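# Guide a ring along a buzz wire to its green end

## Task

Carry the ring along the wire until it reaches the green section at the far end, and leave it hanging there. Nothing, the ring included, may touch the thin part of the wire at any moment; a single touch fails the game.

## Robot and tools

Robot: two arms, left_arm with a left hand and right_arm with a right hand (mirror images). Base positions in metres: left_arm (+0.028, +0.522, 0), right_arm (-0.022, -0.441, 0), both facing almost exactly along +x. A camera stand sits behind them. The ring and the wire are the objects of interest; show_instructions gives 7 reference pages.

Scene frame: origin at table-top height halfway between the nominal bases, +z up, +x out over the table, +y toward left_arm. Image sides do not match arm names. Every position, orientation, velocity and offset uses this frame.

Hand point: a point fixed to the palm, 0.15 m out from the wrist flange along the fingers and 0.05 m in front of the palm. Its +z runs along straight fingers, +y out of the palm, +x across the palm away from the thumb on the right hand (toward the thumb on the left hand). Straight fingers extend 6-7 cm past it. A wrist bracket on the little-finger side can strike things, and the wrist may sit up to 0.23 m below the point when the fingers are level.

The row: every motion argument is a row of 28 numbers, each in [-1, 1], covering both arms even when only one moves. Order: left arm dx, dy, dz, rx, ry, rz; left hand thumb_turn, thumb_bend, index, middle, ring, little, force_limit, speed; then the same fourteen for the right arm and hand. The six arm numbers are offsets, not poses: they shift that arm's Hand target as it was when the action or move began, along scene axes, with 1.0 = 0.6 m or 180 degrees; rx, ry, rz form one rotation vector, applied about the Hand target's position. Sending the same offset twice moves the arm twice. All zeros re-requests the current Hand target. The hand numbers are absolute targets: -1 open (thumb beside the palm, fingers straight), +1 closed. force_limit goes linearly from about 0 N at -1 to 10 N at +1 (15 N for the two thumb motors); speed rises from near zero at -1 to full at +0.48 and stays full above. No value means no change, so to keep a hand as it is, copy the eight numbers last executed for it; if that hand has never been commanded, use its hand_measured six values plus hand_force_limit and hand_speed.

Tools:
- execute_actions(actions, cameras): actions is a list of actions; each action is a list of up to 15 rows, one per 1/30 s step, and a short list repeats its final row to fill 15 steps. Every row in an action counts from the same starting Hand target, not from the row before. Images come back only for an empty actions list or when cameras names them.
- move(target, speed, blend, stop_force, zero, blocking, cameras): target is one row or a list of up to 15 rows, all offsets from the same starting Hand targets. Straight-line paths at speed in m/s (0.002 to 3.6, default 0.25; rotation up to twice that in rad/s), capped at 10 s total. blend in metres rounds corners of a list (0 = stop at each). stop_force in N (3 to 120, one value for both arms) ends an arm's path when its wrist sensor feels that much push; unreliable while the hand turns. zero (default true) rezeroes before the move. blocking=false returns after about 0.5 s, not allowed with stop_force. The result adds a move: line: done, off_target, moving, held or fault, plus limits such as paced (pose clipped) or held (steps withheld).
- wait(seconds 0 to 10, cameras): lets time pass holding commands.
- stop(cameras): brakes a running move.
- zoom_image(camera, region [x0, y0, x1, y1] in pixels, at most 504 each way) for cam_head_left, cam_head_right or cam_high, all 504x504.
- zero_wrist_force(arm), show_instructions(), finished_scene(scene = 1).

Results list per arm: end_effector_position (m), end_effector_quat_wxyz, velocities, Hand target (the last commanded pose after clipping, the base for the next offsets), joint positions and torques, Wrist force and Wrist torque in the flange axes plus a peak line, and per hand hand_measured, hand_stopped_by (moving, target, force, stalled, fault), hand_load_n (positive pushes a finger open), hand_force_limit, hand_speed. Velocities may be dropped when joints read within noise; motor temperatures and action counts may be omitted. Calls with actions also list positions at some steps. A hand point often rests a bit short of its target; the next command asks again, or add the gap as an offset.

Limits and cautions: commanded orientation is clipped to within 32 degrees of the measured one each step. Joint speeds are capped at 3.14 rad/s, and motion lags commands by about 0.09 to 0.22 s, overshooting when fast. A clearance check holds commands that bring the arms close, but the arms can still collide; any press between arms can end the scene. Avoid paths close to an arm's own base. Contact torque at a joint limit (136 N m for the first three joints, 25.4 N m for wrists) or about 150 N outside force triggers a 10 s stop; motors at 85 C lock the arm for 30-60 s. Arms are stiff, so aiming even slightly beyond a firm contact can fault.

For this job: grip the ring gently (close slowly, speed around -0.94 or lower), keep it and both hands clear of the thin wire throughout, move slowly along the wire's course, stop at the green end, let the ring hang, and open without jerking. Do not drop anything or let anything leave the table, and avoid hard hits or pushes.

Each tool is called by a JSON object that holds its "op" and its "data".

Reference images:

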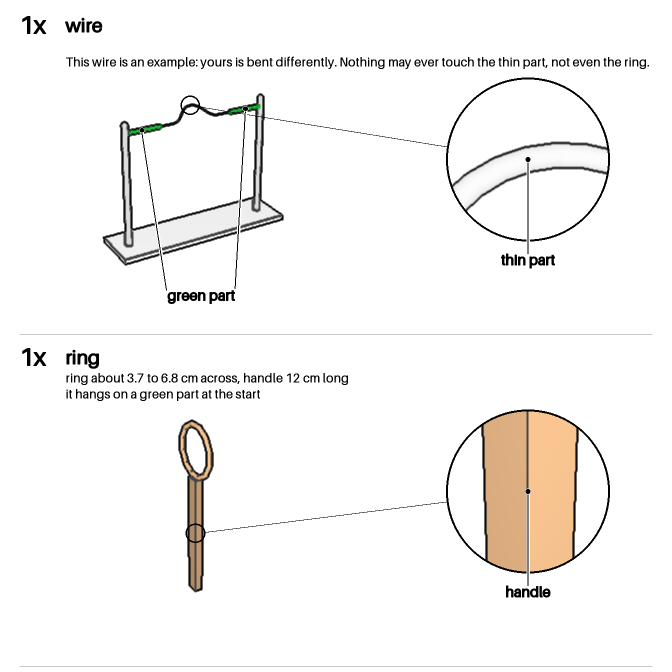

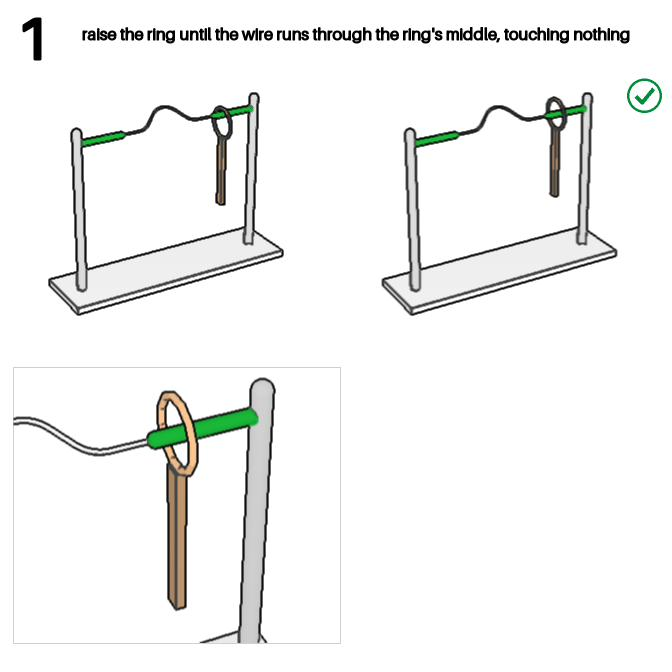

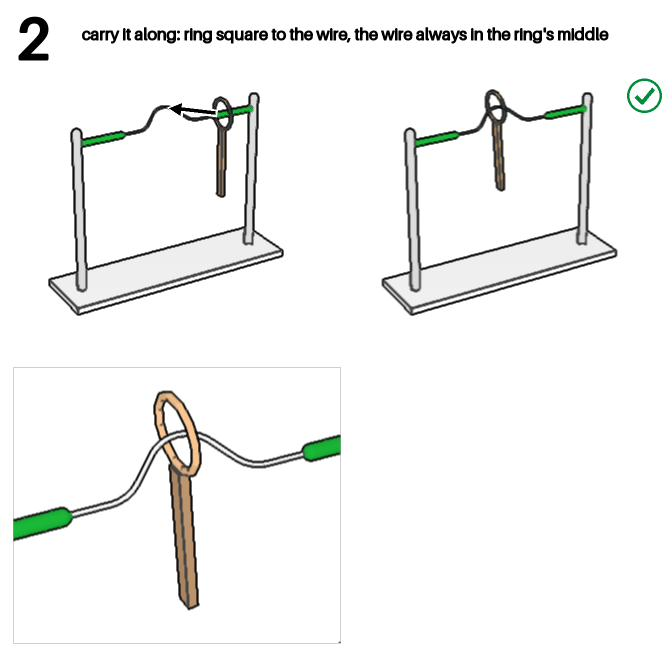

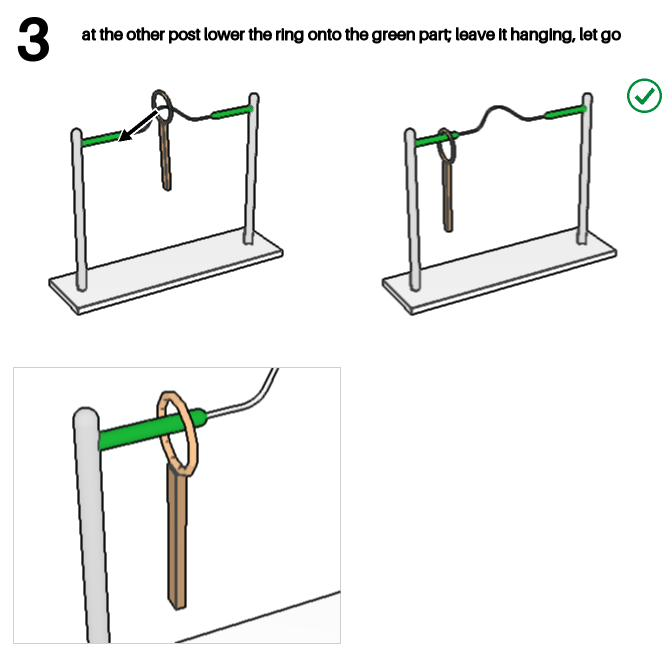

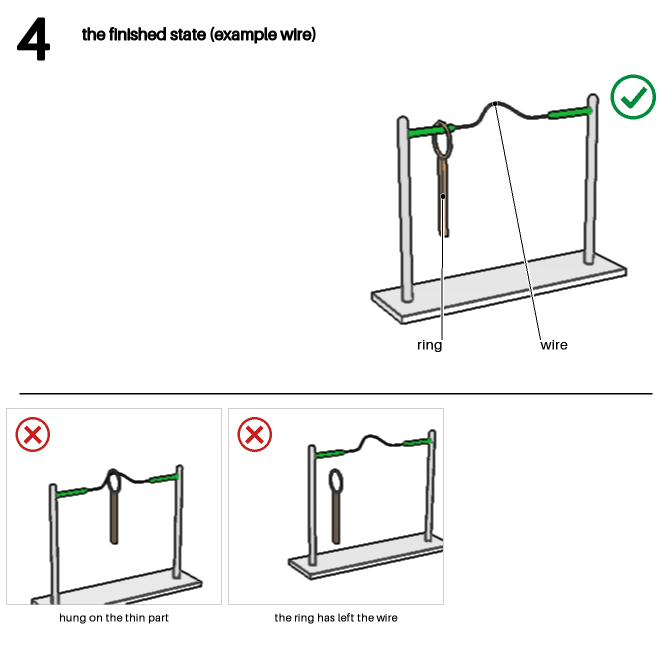

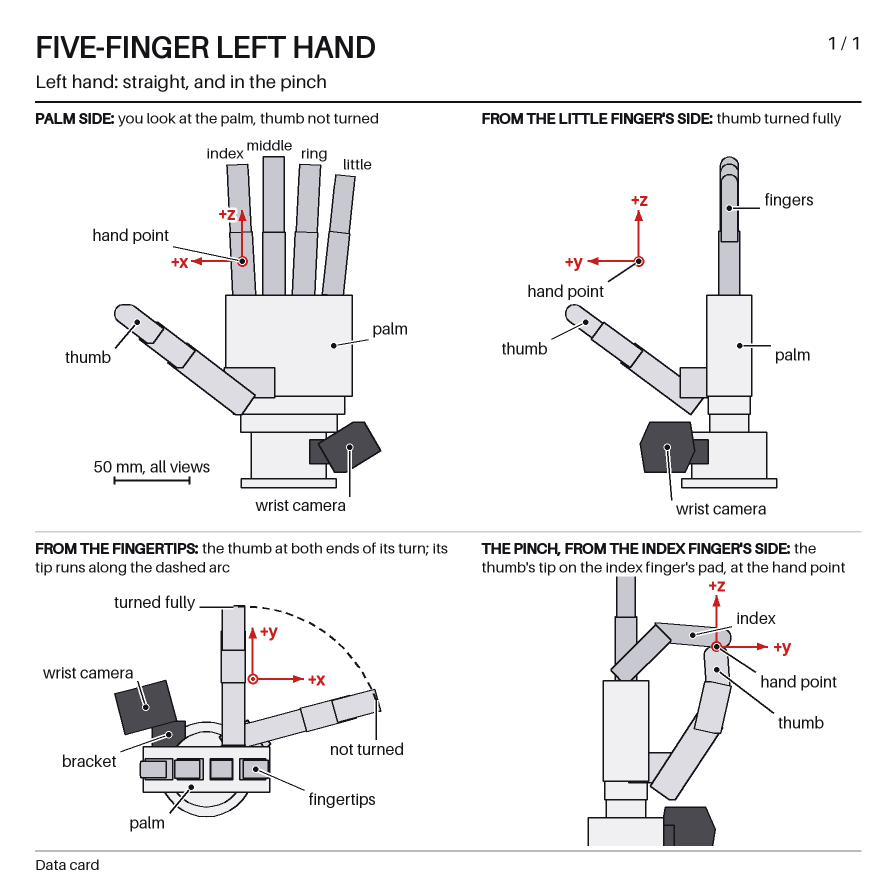

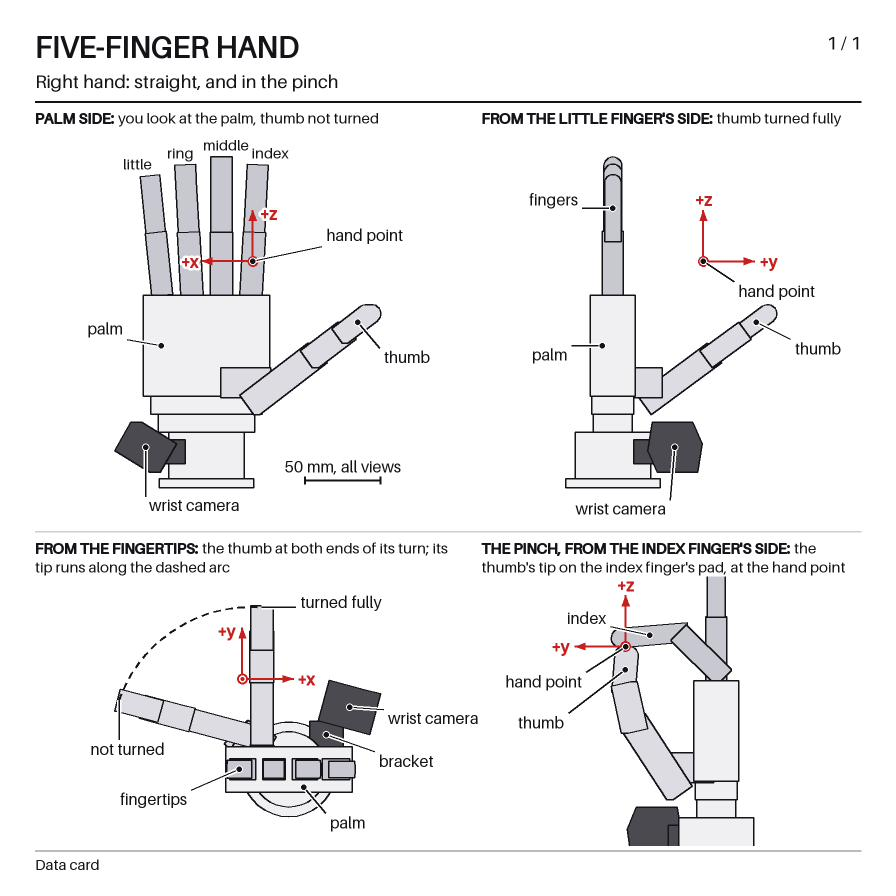

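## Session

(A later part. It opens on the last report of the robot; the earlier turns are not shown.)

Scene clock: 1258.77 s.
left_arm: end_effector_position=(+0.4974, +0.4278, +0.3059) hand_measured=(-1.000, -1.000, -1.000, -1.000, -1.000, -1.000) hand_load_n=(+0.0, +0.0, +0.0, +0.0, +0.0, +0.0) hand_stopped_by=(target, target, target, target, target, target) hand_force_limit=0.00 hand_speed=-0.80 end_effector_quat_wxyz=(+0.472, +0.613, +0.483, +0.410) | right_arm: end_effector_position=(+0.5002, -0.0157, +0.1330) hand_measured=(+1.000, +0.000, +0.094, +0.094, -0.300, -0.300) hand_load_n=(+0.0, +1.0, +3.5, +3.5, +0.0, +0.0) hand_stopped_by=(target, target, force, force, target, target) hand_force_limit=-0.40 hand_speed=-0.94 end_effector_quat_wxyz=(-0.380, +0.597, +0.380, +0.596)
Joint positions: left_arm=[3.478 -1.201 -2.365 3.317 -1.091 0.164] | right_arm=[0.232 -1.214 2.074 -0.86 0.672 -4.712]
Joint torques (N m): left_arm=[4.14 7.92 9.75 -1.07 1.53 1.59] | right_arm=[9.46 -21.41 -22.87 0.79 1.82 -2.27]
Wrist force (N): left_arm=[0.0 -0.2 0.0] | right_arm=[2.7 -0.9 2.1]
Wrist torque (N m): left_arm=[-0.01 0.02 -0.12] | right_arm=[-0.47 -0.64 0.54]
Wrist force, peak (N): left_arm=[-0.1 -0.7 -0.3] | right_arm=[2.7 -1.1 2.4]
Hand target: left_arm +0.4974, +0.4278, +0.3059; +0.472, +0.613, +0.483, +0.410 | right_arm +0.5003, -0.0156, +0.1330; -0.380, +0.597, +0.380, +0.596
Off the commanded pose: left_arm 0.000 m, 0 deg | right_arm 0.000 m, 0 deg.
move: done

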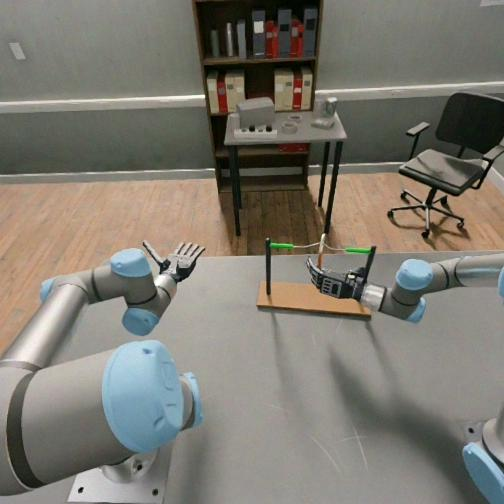

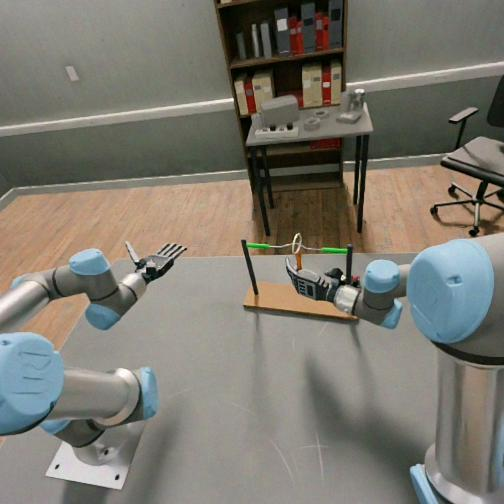

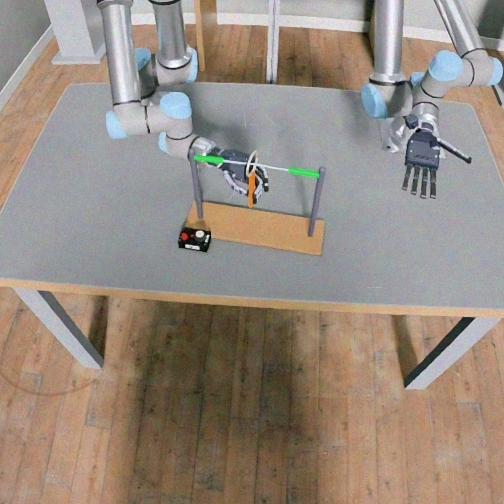

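{"op": "move", "data": {"target": [[0, 0, 0, 0, 0, 0, -1, -1, -1, -1, -1, -1, 0, -0.8, 0.0073, 0.0170, -0.0017, 0, 0, 0, 1, 0, 0.4, 0.4, -0.3, -0.3, -0.4, -0.94], [0, 0, 0, 0, 0, 0, -1, -1, -1, -1, -1, -1, 0, -0.8, 0.0075, 0.0405, -0.0065, 0, 0, 0, 1, 0, 0.4, 0.4, -0.3, -0.3, -0.4, -0.94], [0, 0, 0, 0, 0, 0, -1, -1, -1, -1, -1, -1, 0, -0.8, 0.0058, 0.0578, -0.0133, 0, 0, 0, 1, 0, 0.4, 0.4, -0.3, -0.3, -0.4, -0.94]], "speed": 0.025, "blend": 0.001, "cameras": ["all"]}}

{"op": "zoom_image", "data": {"camera": "cam_high", "region": [249, 147, 279, 177]}}

{"op": "zoom_image", "data": {"camera": "cam_head_right", "region": [272, 230, 300, 258]}}

{"op": "zoom_image", "data": {"camera": "cam_head_left", "region": [298, 230, 326, 258]}}

Scene clock: 1290.93 s.
left_arm: end_effector_position=(+0.4974, +0.4278, +0.3059) hand_measured=(-1.000, -1.000, -1.000, -1.000, -1.000, -1.000) hand_load_n=(+0.0, +0.0, +0.0, +0.0, +0.0, +0.0) hand_stopped_by=(target, target, target, target, target, target) hand_force_limit=0.00 hand_speed=-0.80 end_effector_quat_wxyz=(+0.472, +0.613, +0.483, +0.410) | right_arm: end_effector_position=(+0.5038, +0.0190, +0.1251) hand_measured=(+1.000, +0.000, +0.094, +0.094, -0.300, -0.300) hand_load_n=(+0.0, +1.0, +3.5, +4.0, +0.0, +0.0) hand_stopped_by=(target, target, force, force, target, target) hand_force_limit=-0.40 hand_speed=-0.94 end_effector_quat_wxyz=(-0.380, +0.597, +0.380, +0.596)
Joint positions: left_arm=[3.478 -1.201 -2.365 3.317 -1.091 0.164] | right_arm=[0.31 -1.158 2.014 -0.856 0.75 -4.712]
Joint torques (N m): left_arm=[4.5 7.49 10.22 -1.07 1.91 1.64] | right_arm=[10.1 -25.63 -22.95 -3.22 1.55 -0.12]
Wrist force (N): left_arm=[0.0 -0.4 -0.1] | right_arm=[2.7 -0.9 2.0]
Wrist torque (N m): left_arm=[-0.03 0.02 -0.11] | right_arm=[-0.48 -0.63 0.55]
Wrist force, peak (N): left_arm=[0.0 -0.7 -0.1] | right_arm=[2.8 -0.9 2.2]
Hand target: left_arm +0.4974, +0.4278, +0.3059; +0.472, +0.613, +0.483, +0.410 | right_arm +0.5038, +0.0191, +0.1250; -0.380, +0.597, +0.380, +0.596
Off the commanded pose: left_arm 0.000 m, 0 deg | right_arm 0.000 m, 0 deg.
move: done

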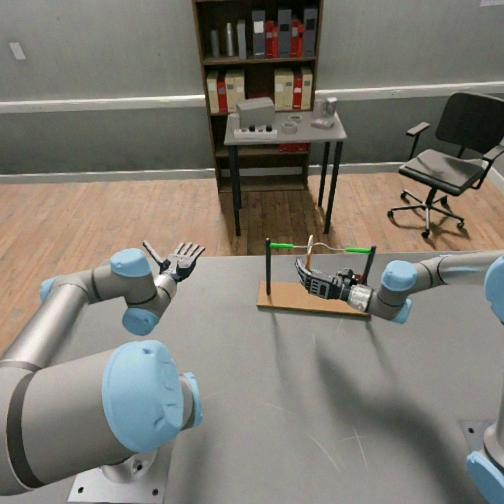

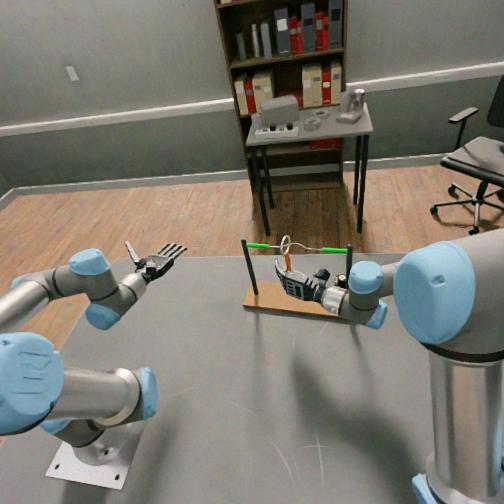

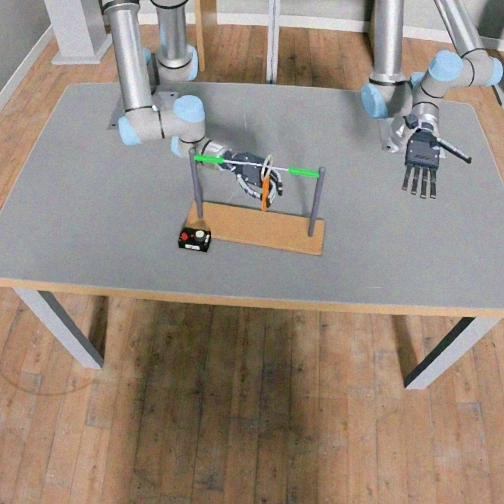

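Scaled by 16.800.

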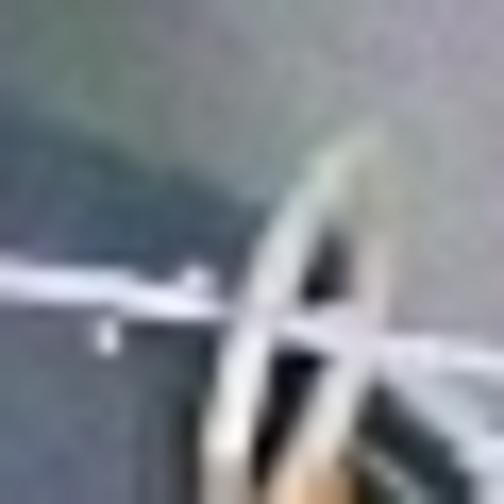

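Scaled by 18.000.

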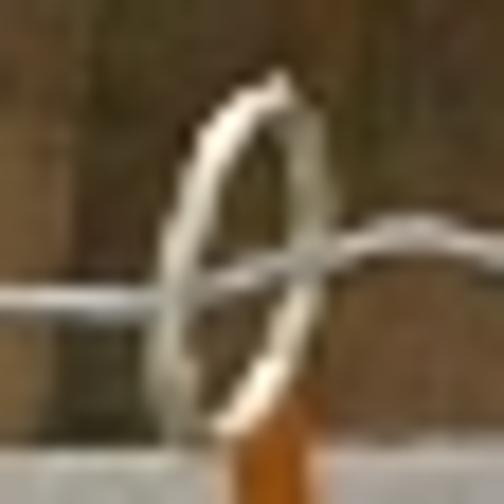

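Scaled by 18.000.

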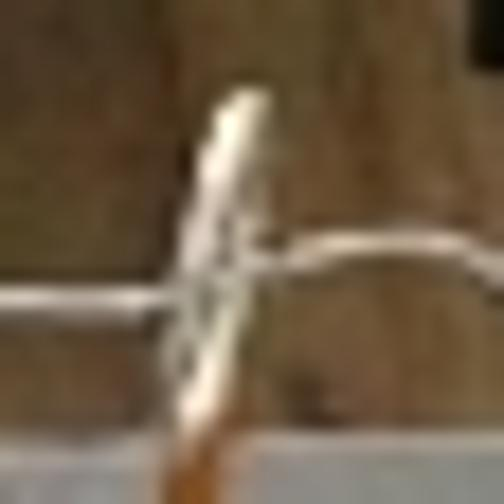

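{"op": "move", "data": {"target": [[0,0,0,0,0,0,-1,-1,-1,-1,-1,-1,0,-0.8,-0.00583,0.02,-0.00933,0,0,0,1,0,0.4,0.4,-0.3,-0.3,-0.4,-0.94],[0,0,0,0,0,0,-1,-1,-1,-1,-1,-1,0,-0.8,-0.003,0.05167,-0.01067,0,0,0,1,0,0.4,0.4,-0.3,-0.3,-0.4,-0.94]], "speed": 0.025, "blend": 0.001, "cameras": ["all"]}}

Scene clock: 1324.93 s.
left_arm: end_effector_position=(+0.4974, +0.4278, +0.3059) hand_measured=(-1.000, -1.000, -1.000, -1.000, -1.000, -1.000) hand_load_n=(+0.0, +0.0, +0.0, +0.0, +0.0, +0.0) hand_stopped_by=(target, target, target, target, target, target) hand_force_limit=0.00 hand_speed=-0.80 end_effector_quat_wxyz=(+0.472, +0.613, +0.483, +0.410) | right_arm: end_effector_position=(+0.5019, +0.0500, +0.1186) hand_measured=(+1.000, +0.000, +0.094, +0.094, -0.300, -0.300) hand_load_n=(+0.0, +1.0, +3.5, +3.5, +0.0, +0.0) hand_stopped_by=(target, target, force, force, target, target) hand_force_limit=-0.40 hand_speed=-0.94 end_effector_quat_wxyz=(-0.380, +0.597, +0.380, +0.596)
Joint positions: left_arm=[3.478 -1.201 -2.365 3.317 -1.091 0.164] | right_arm=[0.379 -1.115 1.966 -0.851 0.818 -4.712]
Joint torques (N m): left_arm=[5.52 5.15 10.57 -0.99 1.69 1.55] | right_arm=[10.73 -27.52 -23.2 0.7 1.68 1.97]
Wrist force (N): left_arm=[0.0 0.1 -0.1] | right_arm=[2.5 -1.1 1.8]
Wrist torque (N m): left_arm=[0.03 0.02 -0.11] | right_arm=[-0.52 -0.60 0.51]
Wrist force, peak (N): left_arm=[0.0 -0.4 -0.6] | right_arm=[2.9 -0.9 2.2]
Hand target: left_arm +0.4974, +0.4278, +0.3059; +0.472, +0.613, +0.483, +0.410 | right_arm +0.5020, +0.0501, +0.1186; -0.380, +0.597, +0.380, +0.596
Off the commanded pose: left_arm 0.000 m, 0 deg | right_arm 0.000 m, 0 deg.
move: done

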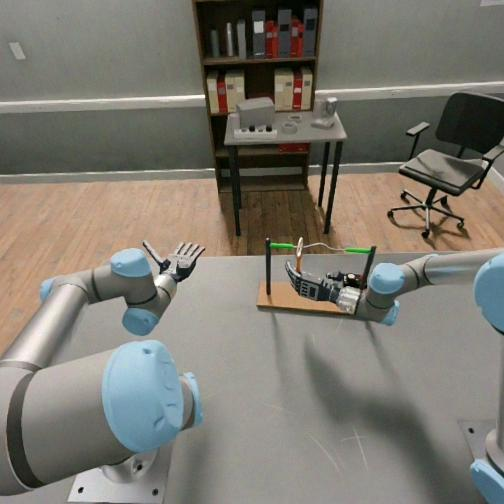

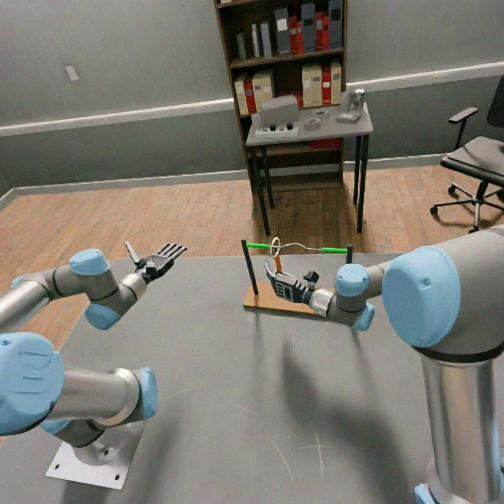

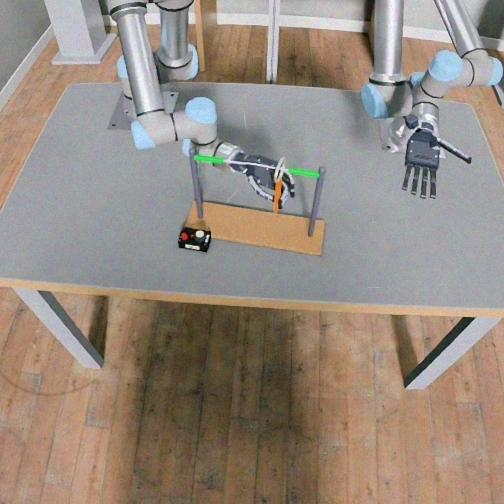

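{"op": "zoom_image", "data": {"camera": "cam_head_right", "region": [262, 230, 292, 260]}}

{"op": "zoom_image", "data": {"camera": "cam_high", "region": [263, 150, 293, 180]}}

{"op": "zoom_image", "data": {"camera": "cam_head_left", "region": [284, 230, 314, 260]}}

Scaled by 16.800.

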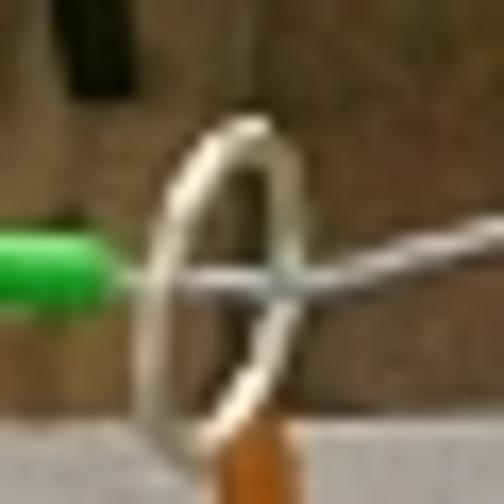

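Scaled by 16.800.

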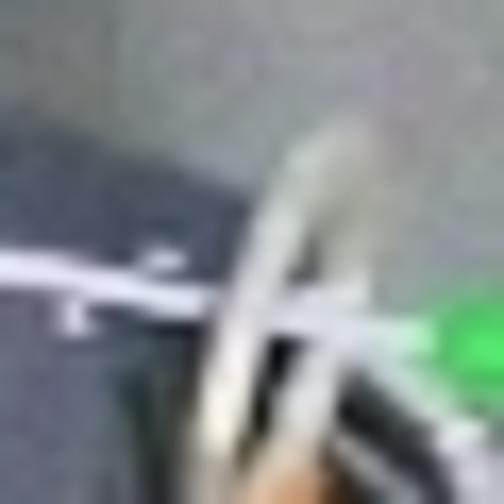

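Scaled by 16.800.

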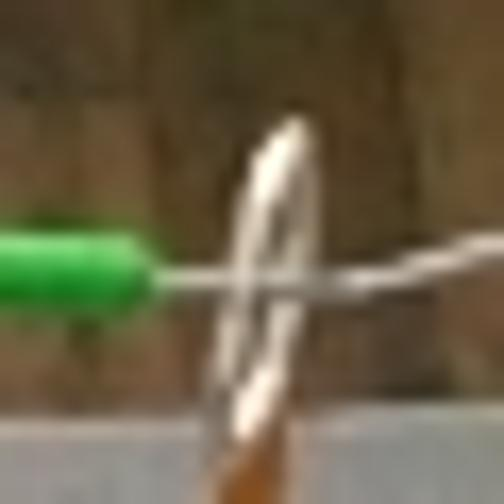

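{"op": "move", "data": {"target": [0,0,0,0,0,0,-1,-1,-1,-1,-1,-1,0,-0.8,0.0102,0.0745,0,0,0,0,1,0,0.4,0.4,-0.3,-0.3,-0.4,-0.94], "speed": 0.03, "cameras": ["all"]}}

{"op": "zoom_image", "data": {"camera": "cam_head_right", "region": [232, 225, 282, 275]}}

{"op": "zoom_image", "data": {"camera": "cam_high", "region": [270, 150, 330, 210]}}

{"op": "zoom_image", "data": {"camera": "cam_head_left", "region": [255, 225, 305, 275]}}

Scene clock: 1346.93 s.
left_arm: end_effector_position=(+0.4974, +0.4278, +0.3059) hand_measured=(-1.000, -1.000, -1.000, -1.000, -1.000, -1.000) hand_load_n=(+0.0, +0.0, +0.0, +0.0, +0.0, +0.0) hand_stopped_by=(target, target, target, target, target, target) hand_force_limit=0.00 hand_speed=-0.80 end_effector_quat_wxyz=(+0.472, +0.613, +0.483, +0.410) | right_arm: end_effector_position=(+0.5081, +0.0947, +0.1186) hand_measured=(+1.000, +0.000, +0.094, +0.094, -0.300, -0.300) hand_load_n=(+0.0, +1.0, +3.5, +4.0, +0.0, +0.0) hand_stopped_by=(target, target, force, force, target, target) hand_force_limit=-0.40 hand_speed=-0.94 end_effector_quat_wxyz=(-0.380, +0.597, +0.380, +0.596)
Joint positions: left_arm=[3.478 -1.201 -2.365 3.317 -1.091 0.164] | right_arm=[0.461 -1.056 1.863 -0.807 0.901 -4.712]
Joint torques (N m): left_arm=[4.74 7.13 10.98 -1.05 1.85 1.66] | right_arm=[11.93 -29.52 -23.65 0.86 1.67 0.14]
Wrist force (N): left_arm=[0.0 0.0 -0.2] | right_arm=[2.4 -1.1 1.9]
Wrist torque (N m): left_arm=[0.03 0.01 -0.12] | right_arm=[-0.51 -0.60 0.50]
Wrist force, peak (N): left_arm=[-0.4 -0.5 -0.3] | right_arm=[2.6 -1.1 2.1]
Hand target: left_arm +0.4974, +0.4278, +0.3059; +0.472, +0.613, +0.483, +0.410 | right_arm +0.5081, +0.0948, +0.1186; -0.380, +0.597, +0.380, +0.596
Off the commanded pose: left_arm 0.000 m, 0 deg | right_arm 0.000 m, 0 deg.
move: done

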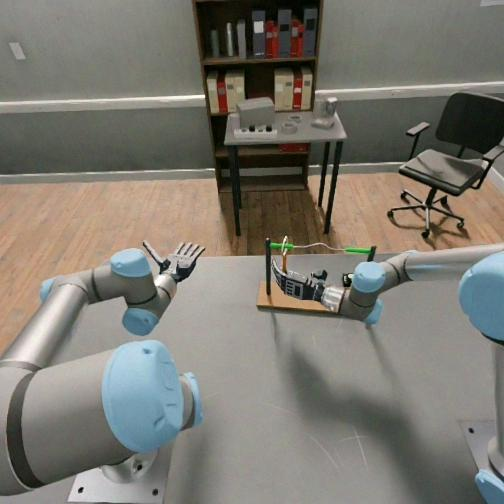

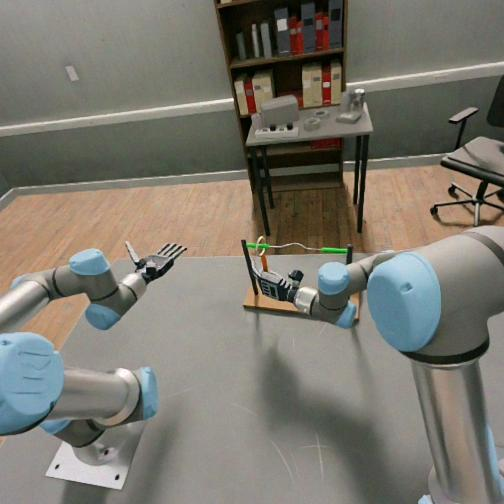

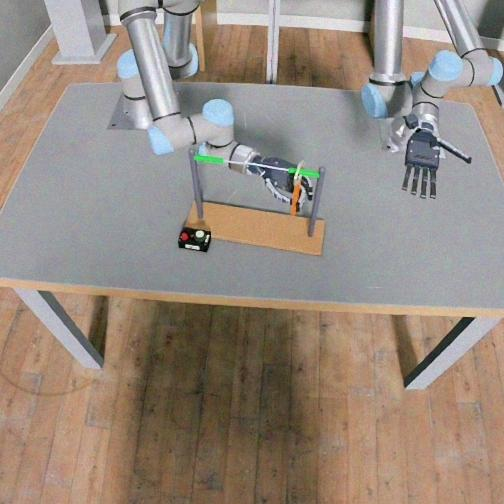

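Scaled by 10.080.

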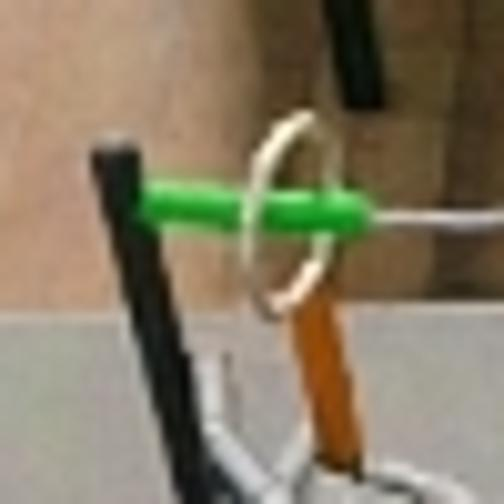

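Scaled by 8.400.

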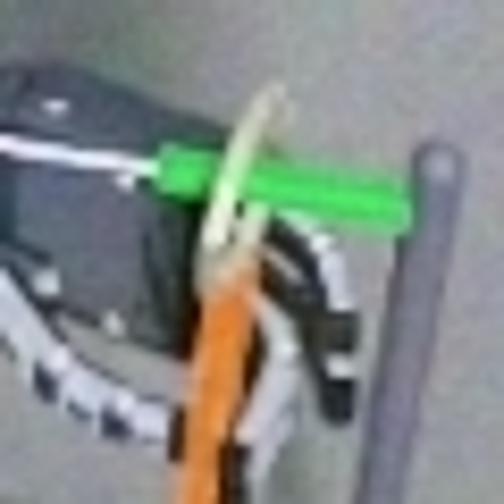

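Scaled by 10.080.

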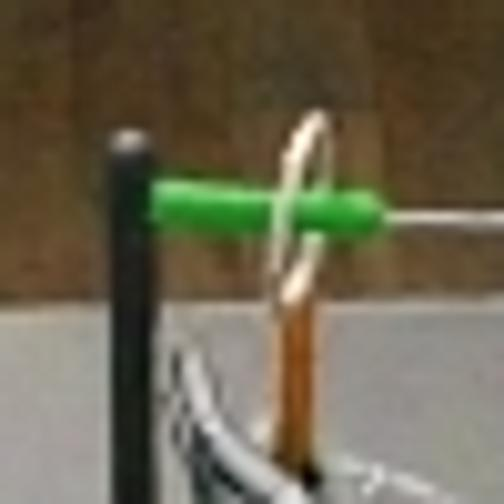

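{"op": "move", "data": {"target": [0,0,0,0,0,0,-1,-1,-1,-1,-1,-1,0,-0.8,0,0,-0.0233,0,0,0,1,0,0.4,0.4,-0.3,-0.3,-0.4,-0.94], "speed": 0.03}}

{"op": "move", "data": {"target": [0,0,0,0,0,0,-1,-1,-1,-1,-1,-1,0,-0.8,0,0,-0.01,0,0,0,1,0,0.4,0.4,-0.3,-0.3,-0.4,-0.94], "speed": 0.006, "stop_force": 3, "cameras": ["all"]}}

{"op": "zoom_image", "data": {"camera": "cam_head_right", "region": [232, 225, 282, 275]}}

{"op": "zoom_image", "data": {"camera": "cam_high", "region": [270, 150, 330, 210]}}

{"op": "zoom_image", "data": {"camera": "cam_head_left", "region": [255, 225, 305, 275]}}

Scene clock: 1361.53 s.
left_arm: end_effector_position=(+0.4974, +0.4278, +0.3059) hand_measured=(-1.000, -1.000, -1.000, -1.000, -1.000, -1.000) hand_load_n=(+0.0, +0.0, +0.0, +0.0, +0.0, +0.0) hand_stopped_by=(target, target, target, target, target, target) hand_force_limit=0.00 hand_speed=-0.80 end_effector_quat_wxyz=(+0.472, +0.613, +0.483, +0.410) | right_arm: end_effector_position=(+0.5081, +0.0948, +0.1048) hand_measured=(+1.000, +0.000, +0.094, +0.094, -0.300, -0.300) hand_load_n=(+0.0, +1.0, +3.5, +4.0, +0.0, +0.0) hand_stopped_by=(target, target, force, force, target, target) hand_force_limit=-0.40 hand_speed=-0.94 end_effector_quat_wxyz=(-0.380, +0.596, +0.380, +0.596)
Joint positions: left_arm=[3.478 -1.201 -2.365 3.317 -1.091 0.164] | right_arm=[0.461 -1.031 1.87 -0.839 0.901 -4.712]
Joint torques (N m): left_arm=[4.22 7.04 11.42 -1.13 1.69 1.57] | right_arm=[7.46 -31.22 -4.44 -3.19 1.29 -1.05]
Wrist force (N): left_arm=[0.0 0.0 -0.1] | right_arm=[2.4 -0.9 2.0]
Wrist torque (N m): left_arm=[0.04 0.01 -0.12] | right_arm=[-0.50 -0.60 0.52]
Wrist force, peak (N): left_arm=[0.2 0.2 -0.6] | right_arm=[2.5 -1.1 2.1]
Hand target: left_arm +0.4974, +0.4278, +0.3059; +0.472, +0.613, +0.483, +0.410 | right_arm +0.5081, +0.0948, +0.1047; -0.380, +0.597, +0.380, +0.596
Off the commanded pose: left_arm 0.000 m, 0 deg | right_arm 0.000 m, 0 deg.
move: done

Scene clock: 1363.20 s.
left_arm: end_effector_position=(+0.4974, +0.4278, +0.3059) hand_measured=(-1.000, -1.000, -1.000, -1.000, -1.000, -1.000) hand_load_n=(+0.0, +0.0, +0.0, +0.0, +0.0, +0.0) hand_stopped_by=(target, target, target, target, target, target) hand_force_limit=0.00 hand_speed=-0.80 end_effector_quat_wxyz=(+0.472, +0.613, +0.483, +0.410) | right_arm: end_effector_position=(+0.5081, +0.0948, +0.1029) hand_measured=(+1.000, +0.000, +0.094, +0.094, -0.300, -0.300) hand_load_n=(+0.0, +1.0, +3.5, +3.5, +0.0, +0.0) hand_stopped_by=(target, target, force, force, target, target) hand_force_limit=-0.40 hand_speed=-0.94 end_effector_quat_wxyz=(-0.380, +0.597, +0.380, +0.596)
Joint positions: left_arm=[3.478 -1.201 -2.365 3.317 -1.091 0.164] | right_arm=[0.461 -1.027 1.871 -0.843 0.901 -4.712]
Joint torques (N m): left_arm=[2.85 6.88 10.98 -1.03 1.81 1.59] | right_arm=[8.35 -38.82 -21.6 1.45 1.65 2.18]
Wrist force (N): left_arm=[0.0 -0.1 -0.2] | right_arm=[6.9 -1.0 1.7]
Wrist torque (N m): left_arm=[0.01 0.00 -0.12] | right_arm=[-0.52 -0.60 0.57]
Wrist force, peak (N): left_arm=[0.1 -0.5 -0.2] | right_arm=[10.7 -0.9 2.2]
Hand target: left_arm +0.4974, +0.4278, +0.3059; +0.472, +0.613, +0.483, +0.410 | right_arm +0.5081, +0.0948, +0.1029; -0.380, +0.596, +0.380, +0.596 (not the last commanded pose)
Off the commanded pose: left_arm 0.000 m, 0 deg | right_arm 0.004 m, 0 deg.
move: contact (right_arm)

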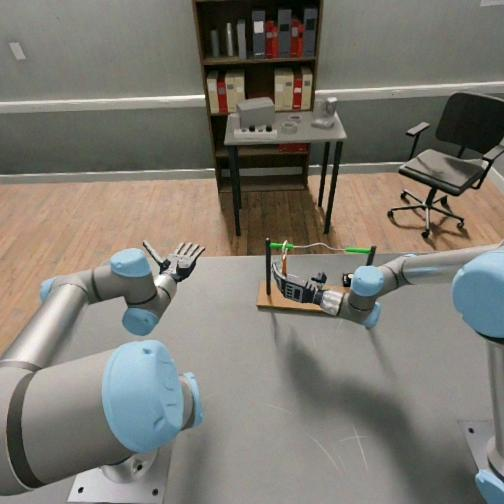

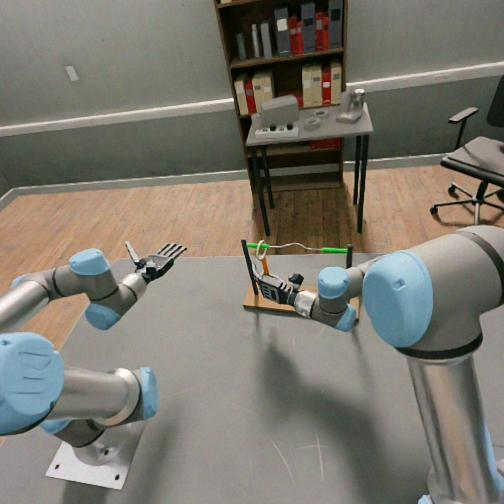

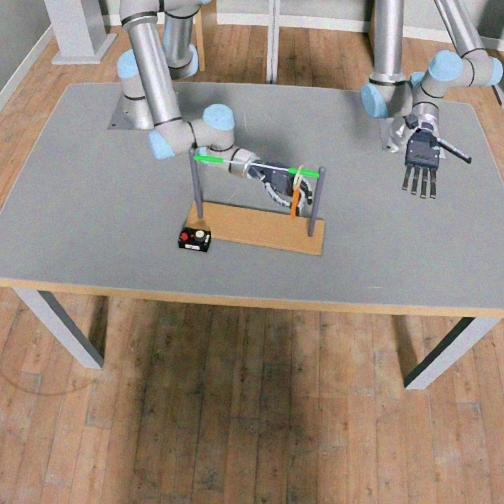

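Scaled by 10.080.

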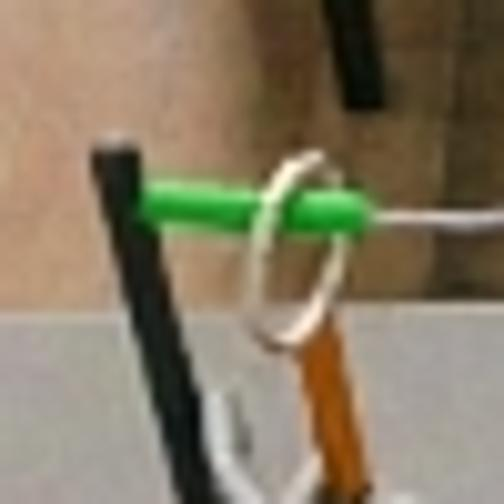

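Scaled by 8.400.

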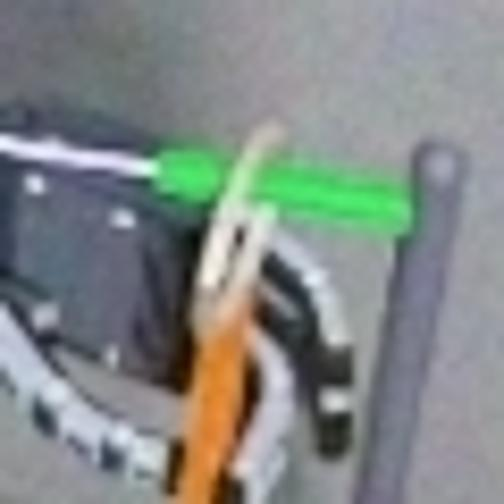

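Scaled by 10.080.

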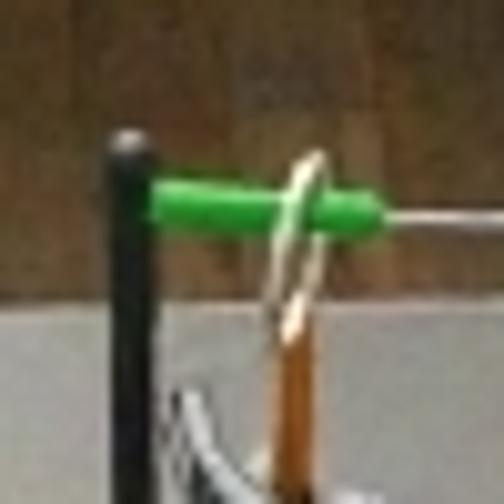

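{"op": "move", "data": {"target": [0,0,0,0,0,0,-1,-1,-1,-1,-1,-1,0,-0.8,0,0,0.0008,0,0,0,1,0,0.4,0.4,-0.3,-0.3,-0.4,-0.94], "speed": 0.02}}

{"op": "move", "data": {"target": [0,0,0,0,0,0,-1,-1,-1,-1,-1,-1,0,-0.8,0,0,0,0,0,0,1,0,-0.3,-0.3,-0.3,-0.3,-0.4,-0.85], "speed": 0.02, "cameras": ["all"]}}

{"op": "zoom_image", "data": {"camera": "cam_head_right", "region": [232, 225, 282, 275]}}

{"op": "zoom_image", "data": {"camera": "cam_high", "region": [260, 150, 340, 230]}}

{"op": "zoom_image", "data": {"camera": "cam_head_left", "region": [255, 230, 315, 290]}}

Scene clock: 1390.67 s.
left_arm: end_effector_position=(+0.4974, +0.4278, +0.3059) hand_measured=(-1.000, -1.000, -1.000, -1.000, -1.000, -1.000) hand_load_n=(+0.0, +0.0, +0.0, +0.0, +0.0, +0.0) hand_stopped_by=(target, target, target, target, target, target) hand_force_limit=0.00 hand_speed=-0.80 end_effector_quat_wxyz=(+0.472, +0.613, +0.483, +0.410) | right_arm: end_effector_position=(+0.5081, +0.0948, +0.1033) hand_measured=(+1.000, +0.000, +0.094, +0.094, -0.300, -0.300) hand_load_n=(+0.0, +0.5, +3.5, +3.5, +0.0, +0.0) hand_stopped_by=(target, target, force, force, target, target) hand_force_limit=-0.40 hand_speed=-0.94 end_effector_quat_wxyz=(-0.380, +0.596, +0.380, +0.596)
Joint positions: left_arm=[3.478 -1.201 -2.365 3.317 -1.091 0.164] | right_arm=[0.461 -1.028 1.87 -0.842 0.901 -4.712]
Joint torques (N m): left_arm=[3.86 7.95 11.51 -0.75 1.89 1.54] | right_arm=[7.54 -43.59 -23.68 0.98 1.58 0.65]
Wrist force (N): left_arm=[0.0 0.0 -0.4] | right_arm=[2.6 -1.0 2.1]
Wrist torque (N m): left_arm=[0.03 0.01 -0.12] | right_arm=[-0.52 -0.61 0.55]
Wrist force, peak (N): left_arm=[-0.5 -0.3 -0.3] | right_arm=[7.6 -1.0 2.2]
Hand target: left_arm +0.4974, +0.4278, +0.3059; +0.472, +0.613, +0.483, +0.410 | right_arm +0.5081, +0.0948, +0.1034; -0.380, +0.596, +0.380, +0.596
Off the commanded pose: left_arm 0.000 m, 0 deg | right_arm 0.000 m, 0 deg.
move: done

Scene clock: 1391.90 s.
left_arm: end_effector_position=(+0.4974, +0.4278, +0.3059) hand_measured=(-1.000, -1.000, -1.000, -1.000, -1.000, -1.000) hand_load_n=(+0.5, +0.0, +0.0, +0.0, +0.0, +0.0) hand_stopped_by=(target, target, target, target, target, target) hand_force_limit=0.00 hand_speed=-0.80 end_effector_quat_wxyz=(+0.472, +0.613, +0.483, +0.410) | right_arm: end_effector_position=(+0.5081, +0.0948, +0.1034) hand_measured=(+1.000, +0.000, -0.300, -0.300, -0.300, -0.300) hand_load_n=(+0.0, +0.0, +0.0, +0.0, +0.0, +0.0) hand_stopped_by=(target, target, target, target, target, target) hand_force_limit=-0.40 hand_speed=-0.85 end_effector_quat_wxyz=(-0.380, +0.596, +0.380, +0.596)
Joint positions: left_arm=[3.478 -1.201 -2.365 3.317 -1.091 0.164] | right_arm=[0.461 -1.028 1.87 -0.842 0.901 -4.712]
Joint torques (N m): left_arm=[4.23 6.21 11.7 -0.84 1.63 1.46] | right_arm=[7.78 -42.88 -22.45 0.76 1.46 -0.04]
Wrist force (N): left_arm=[0.1 -0.2 -0.1] | right_arm=[2.7 -0.8 2.0]
Wrist torque (N m): left_arm=[-0.01 0.00 -0.11] | right_arm=[-0.48 -0.58 0.54]
Wrist force, peak (N): left_arm=[0.0 -0.4 -0.6] | right_arm=[2.8 -1.1 2.1]
Hand target: left_arm +0.4974, +0.4278, +0.3059; +0.472, +0.613, +0.483, +0.410 | right_arm +0.5081, +0.0948, +0.1034; -0.380, +0.596, +0.380, +0.596
Off the commanded pose: left_arm 0.000 m, 0 deg | right_arm 0.000 m, 0 deg.
move: done

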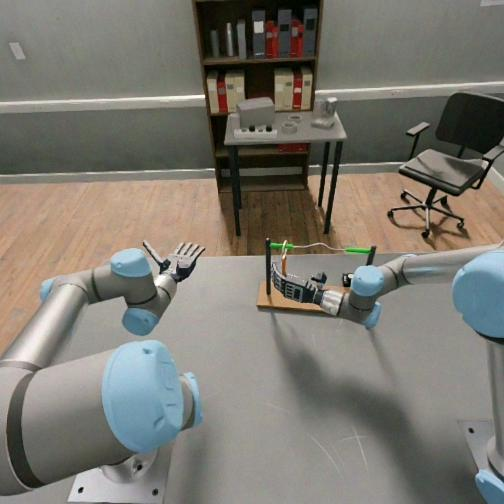

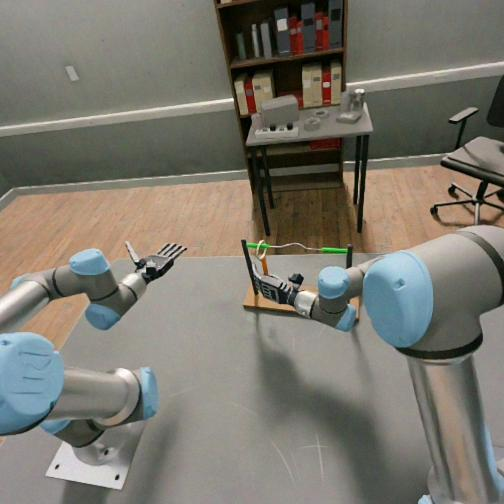

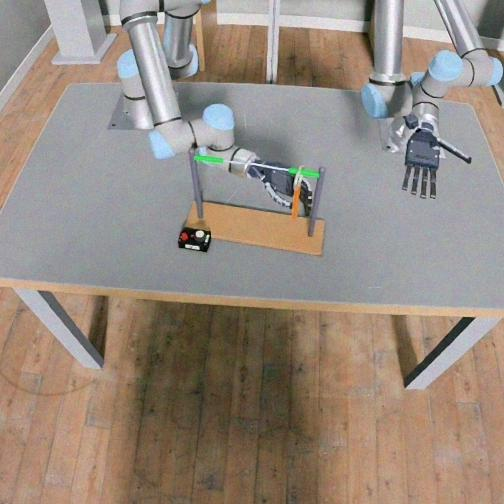

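Scaled by 10.080.

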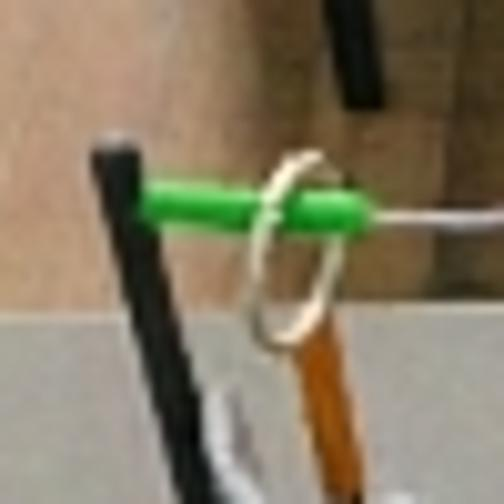

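Scaled by 6.300.

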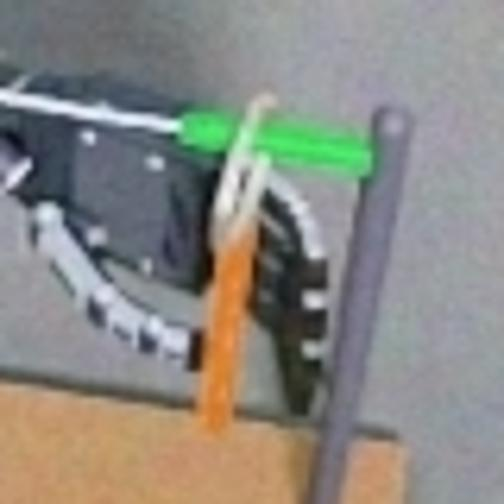

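Scaled by 8.400.

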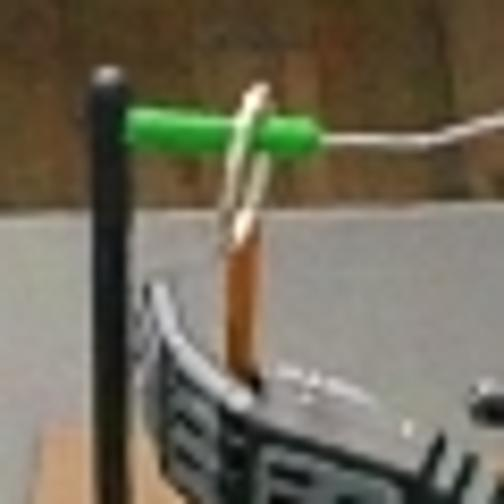

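{"op": "zoom_image", "data": {"camera": "cam_high", "region": [288, 182, 324, 218]}}

{"op": "zoom_image", "data": {"camera": "cam_head_left", "region": [262, 260, 298, 296]}}

{"op": "zoom_image", "data": {"camera": "cam_head_right", "region": [240, 260, 280, 300]}}

Scaled by 14.000.

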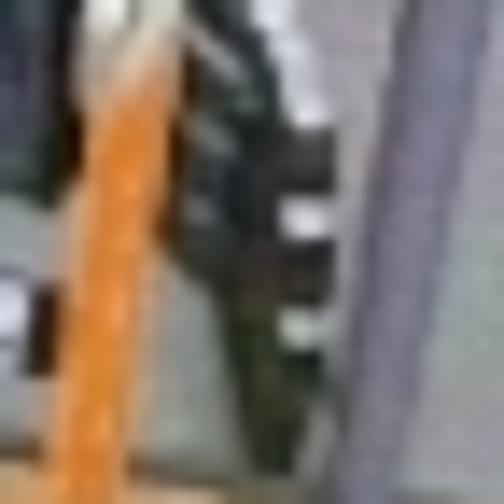

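Scaled by 14.000.

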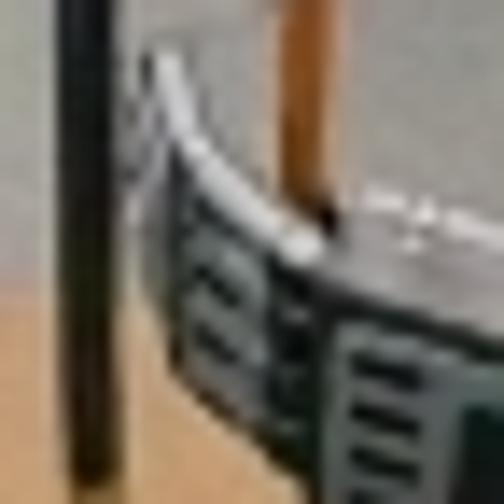

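Scaled by 12.600.

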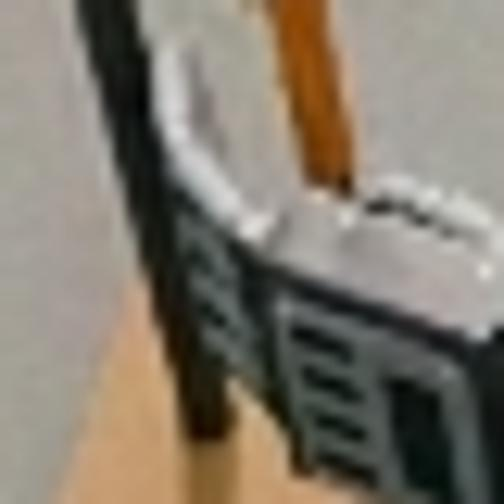

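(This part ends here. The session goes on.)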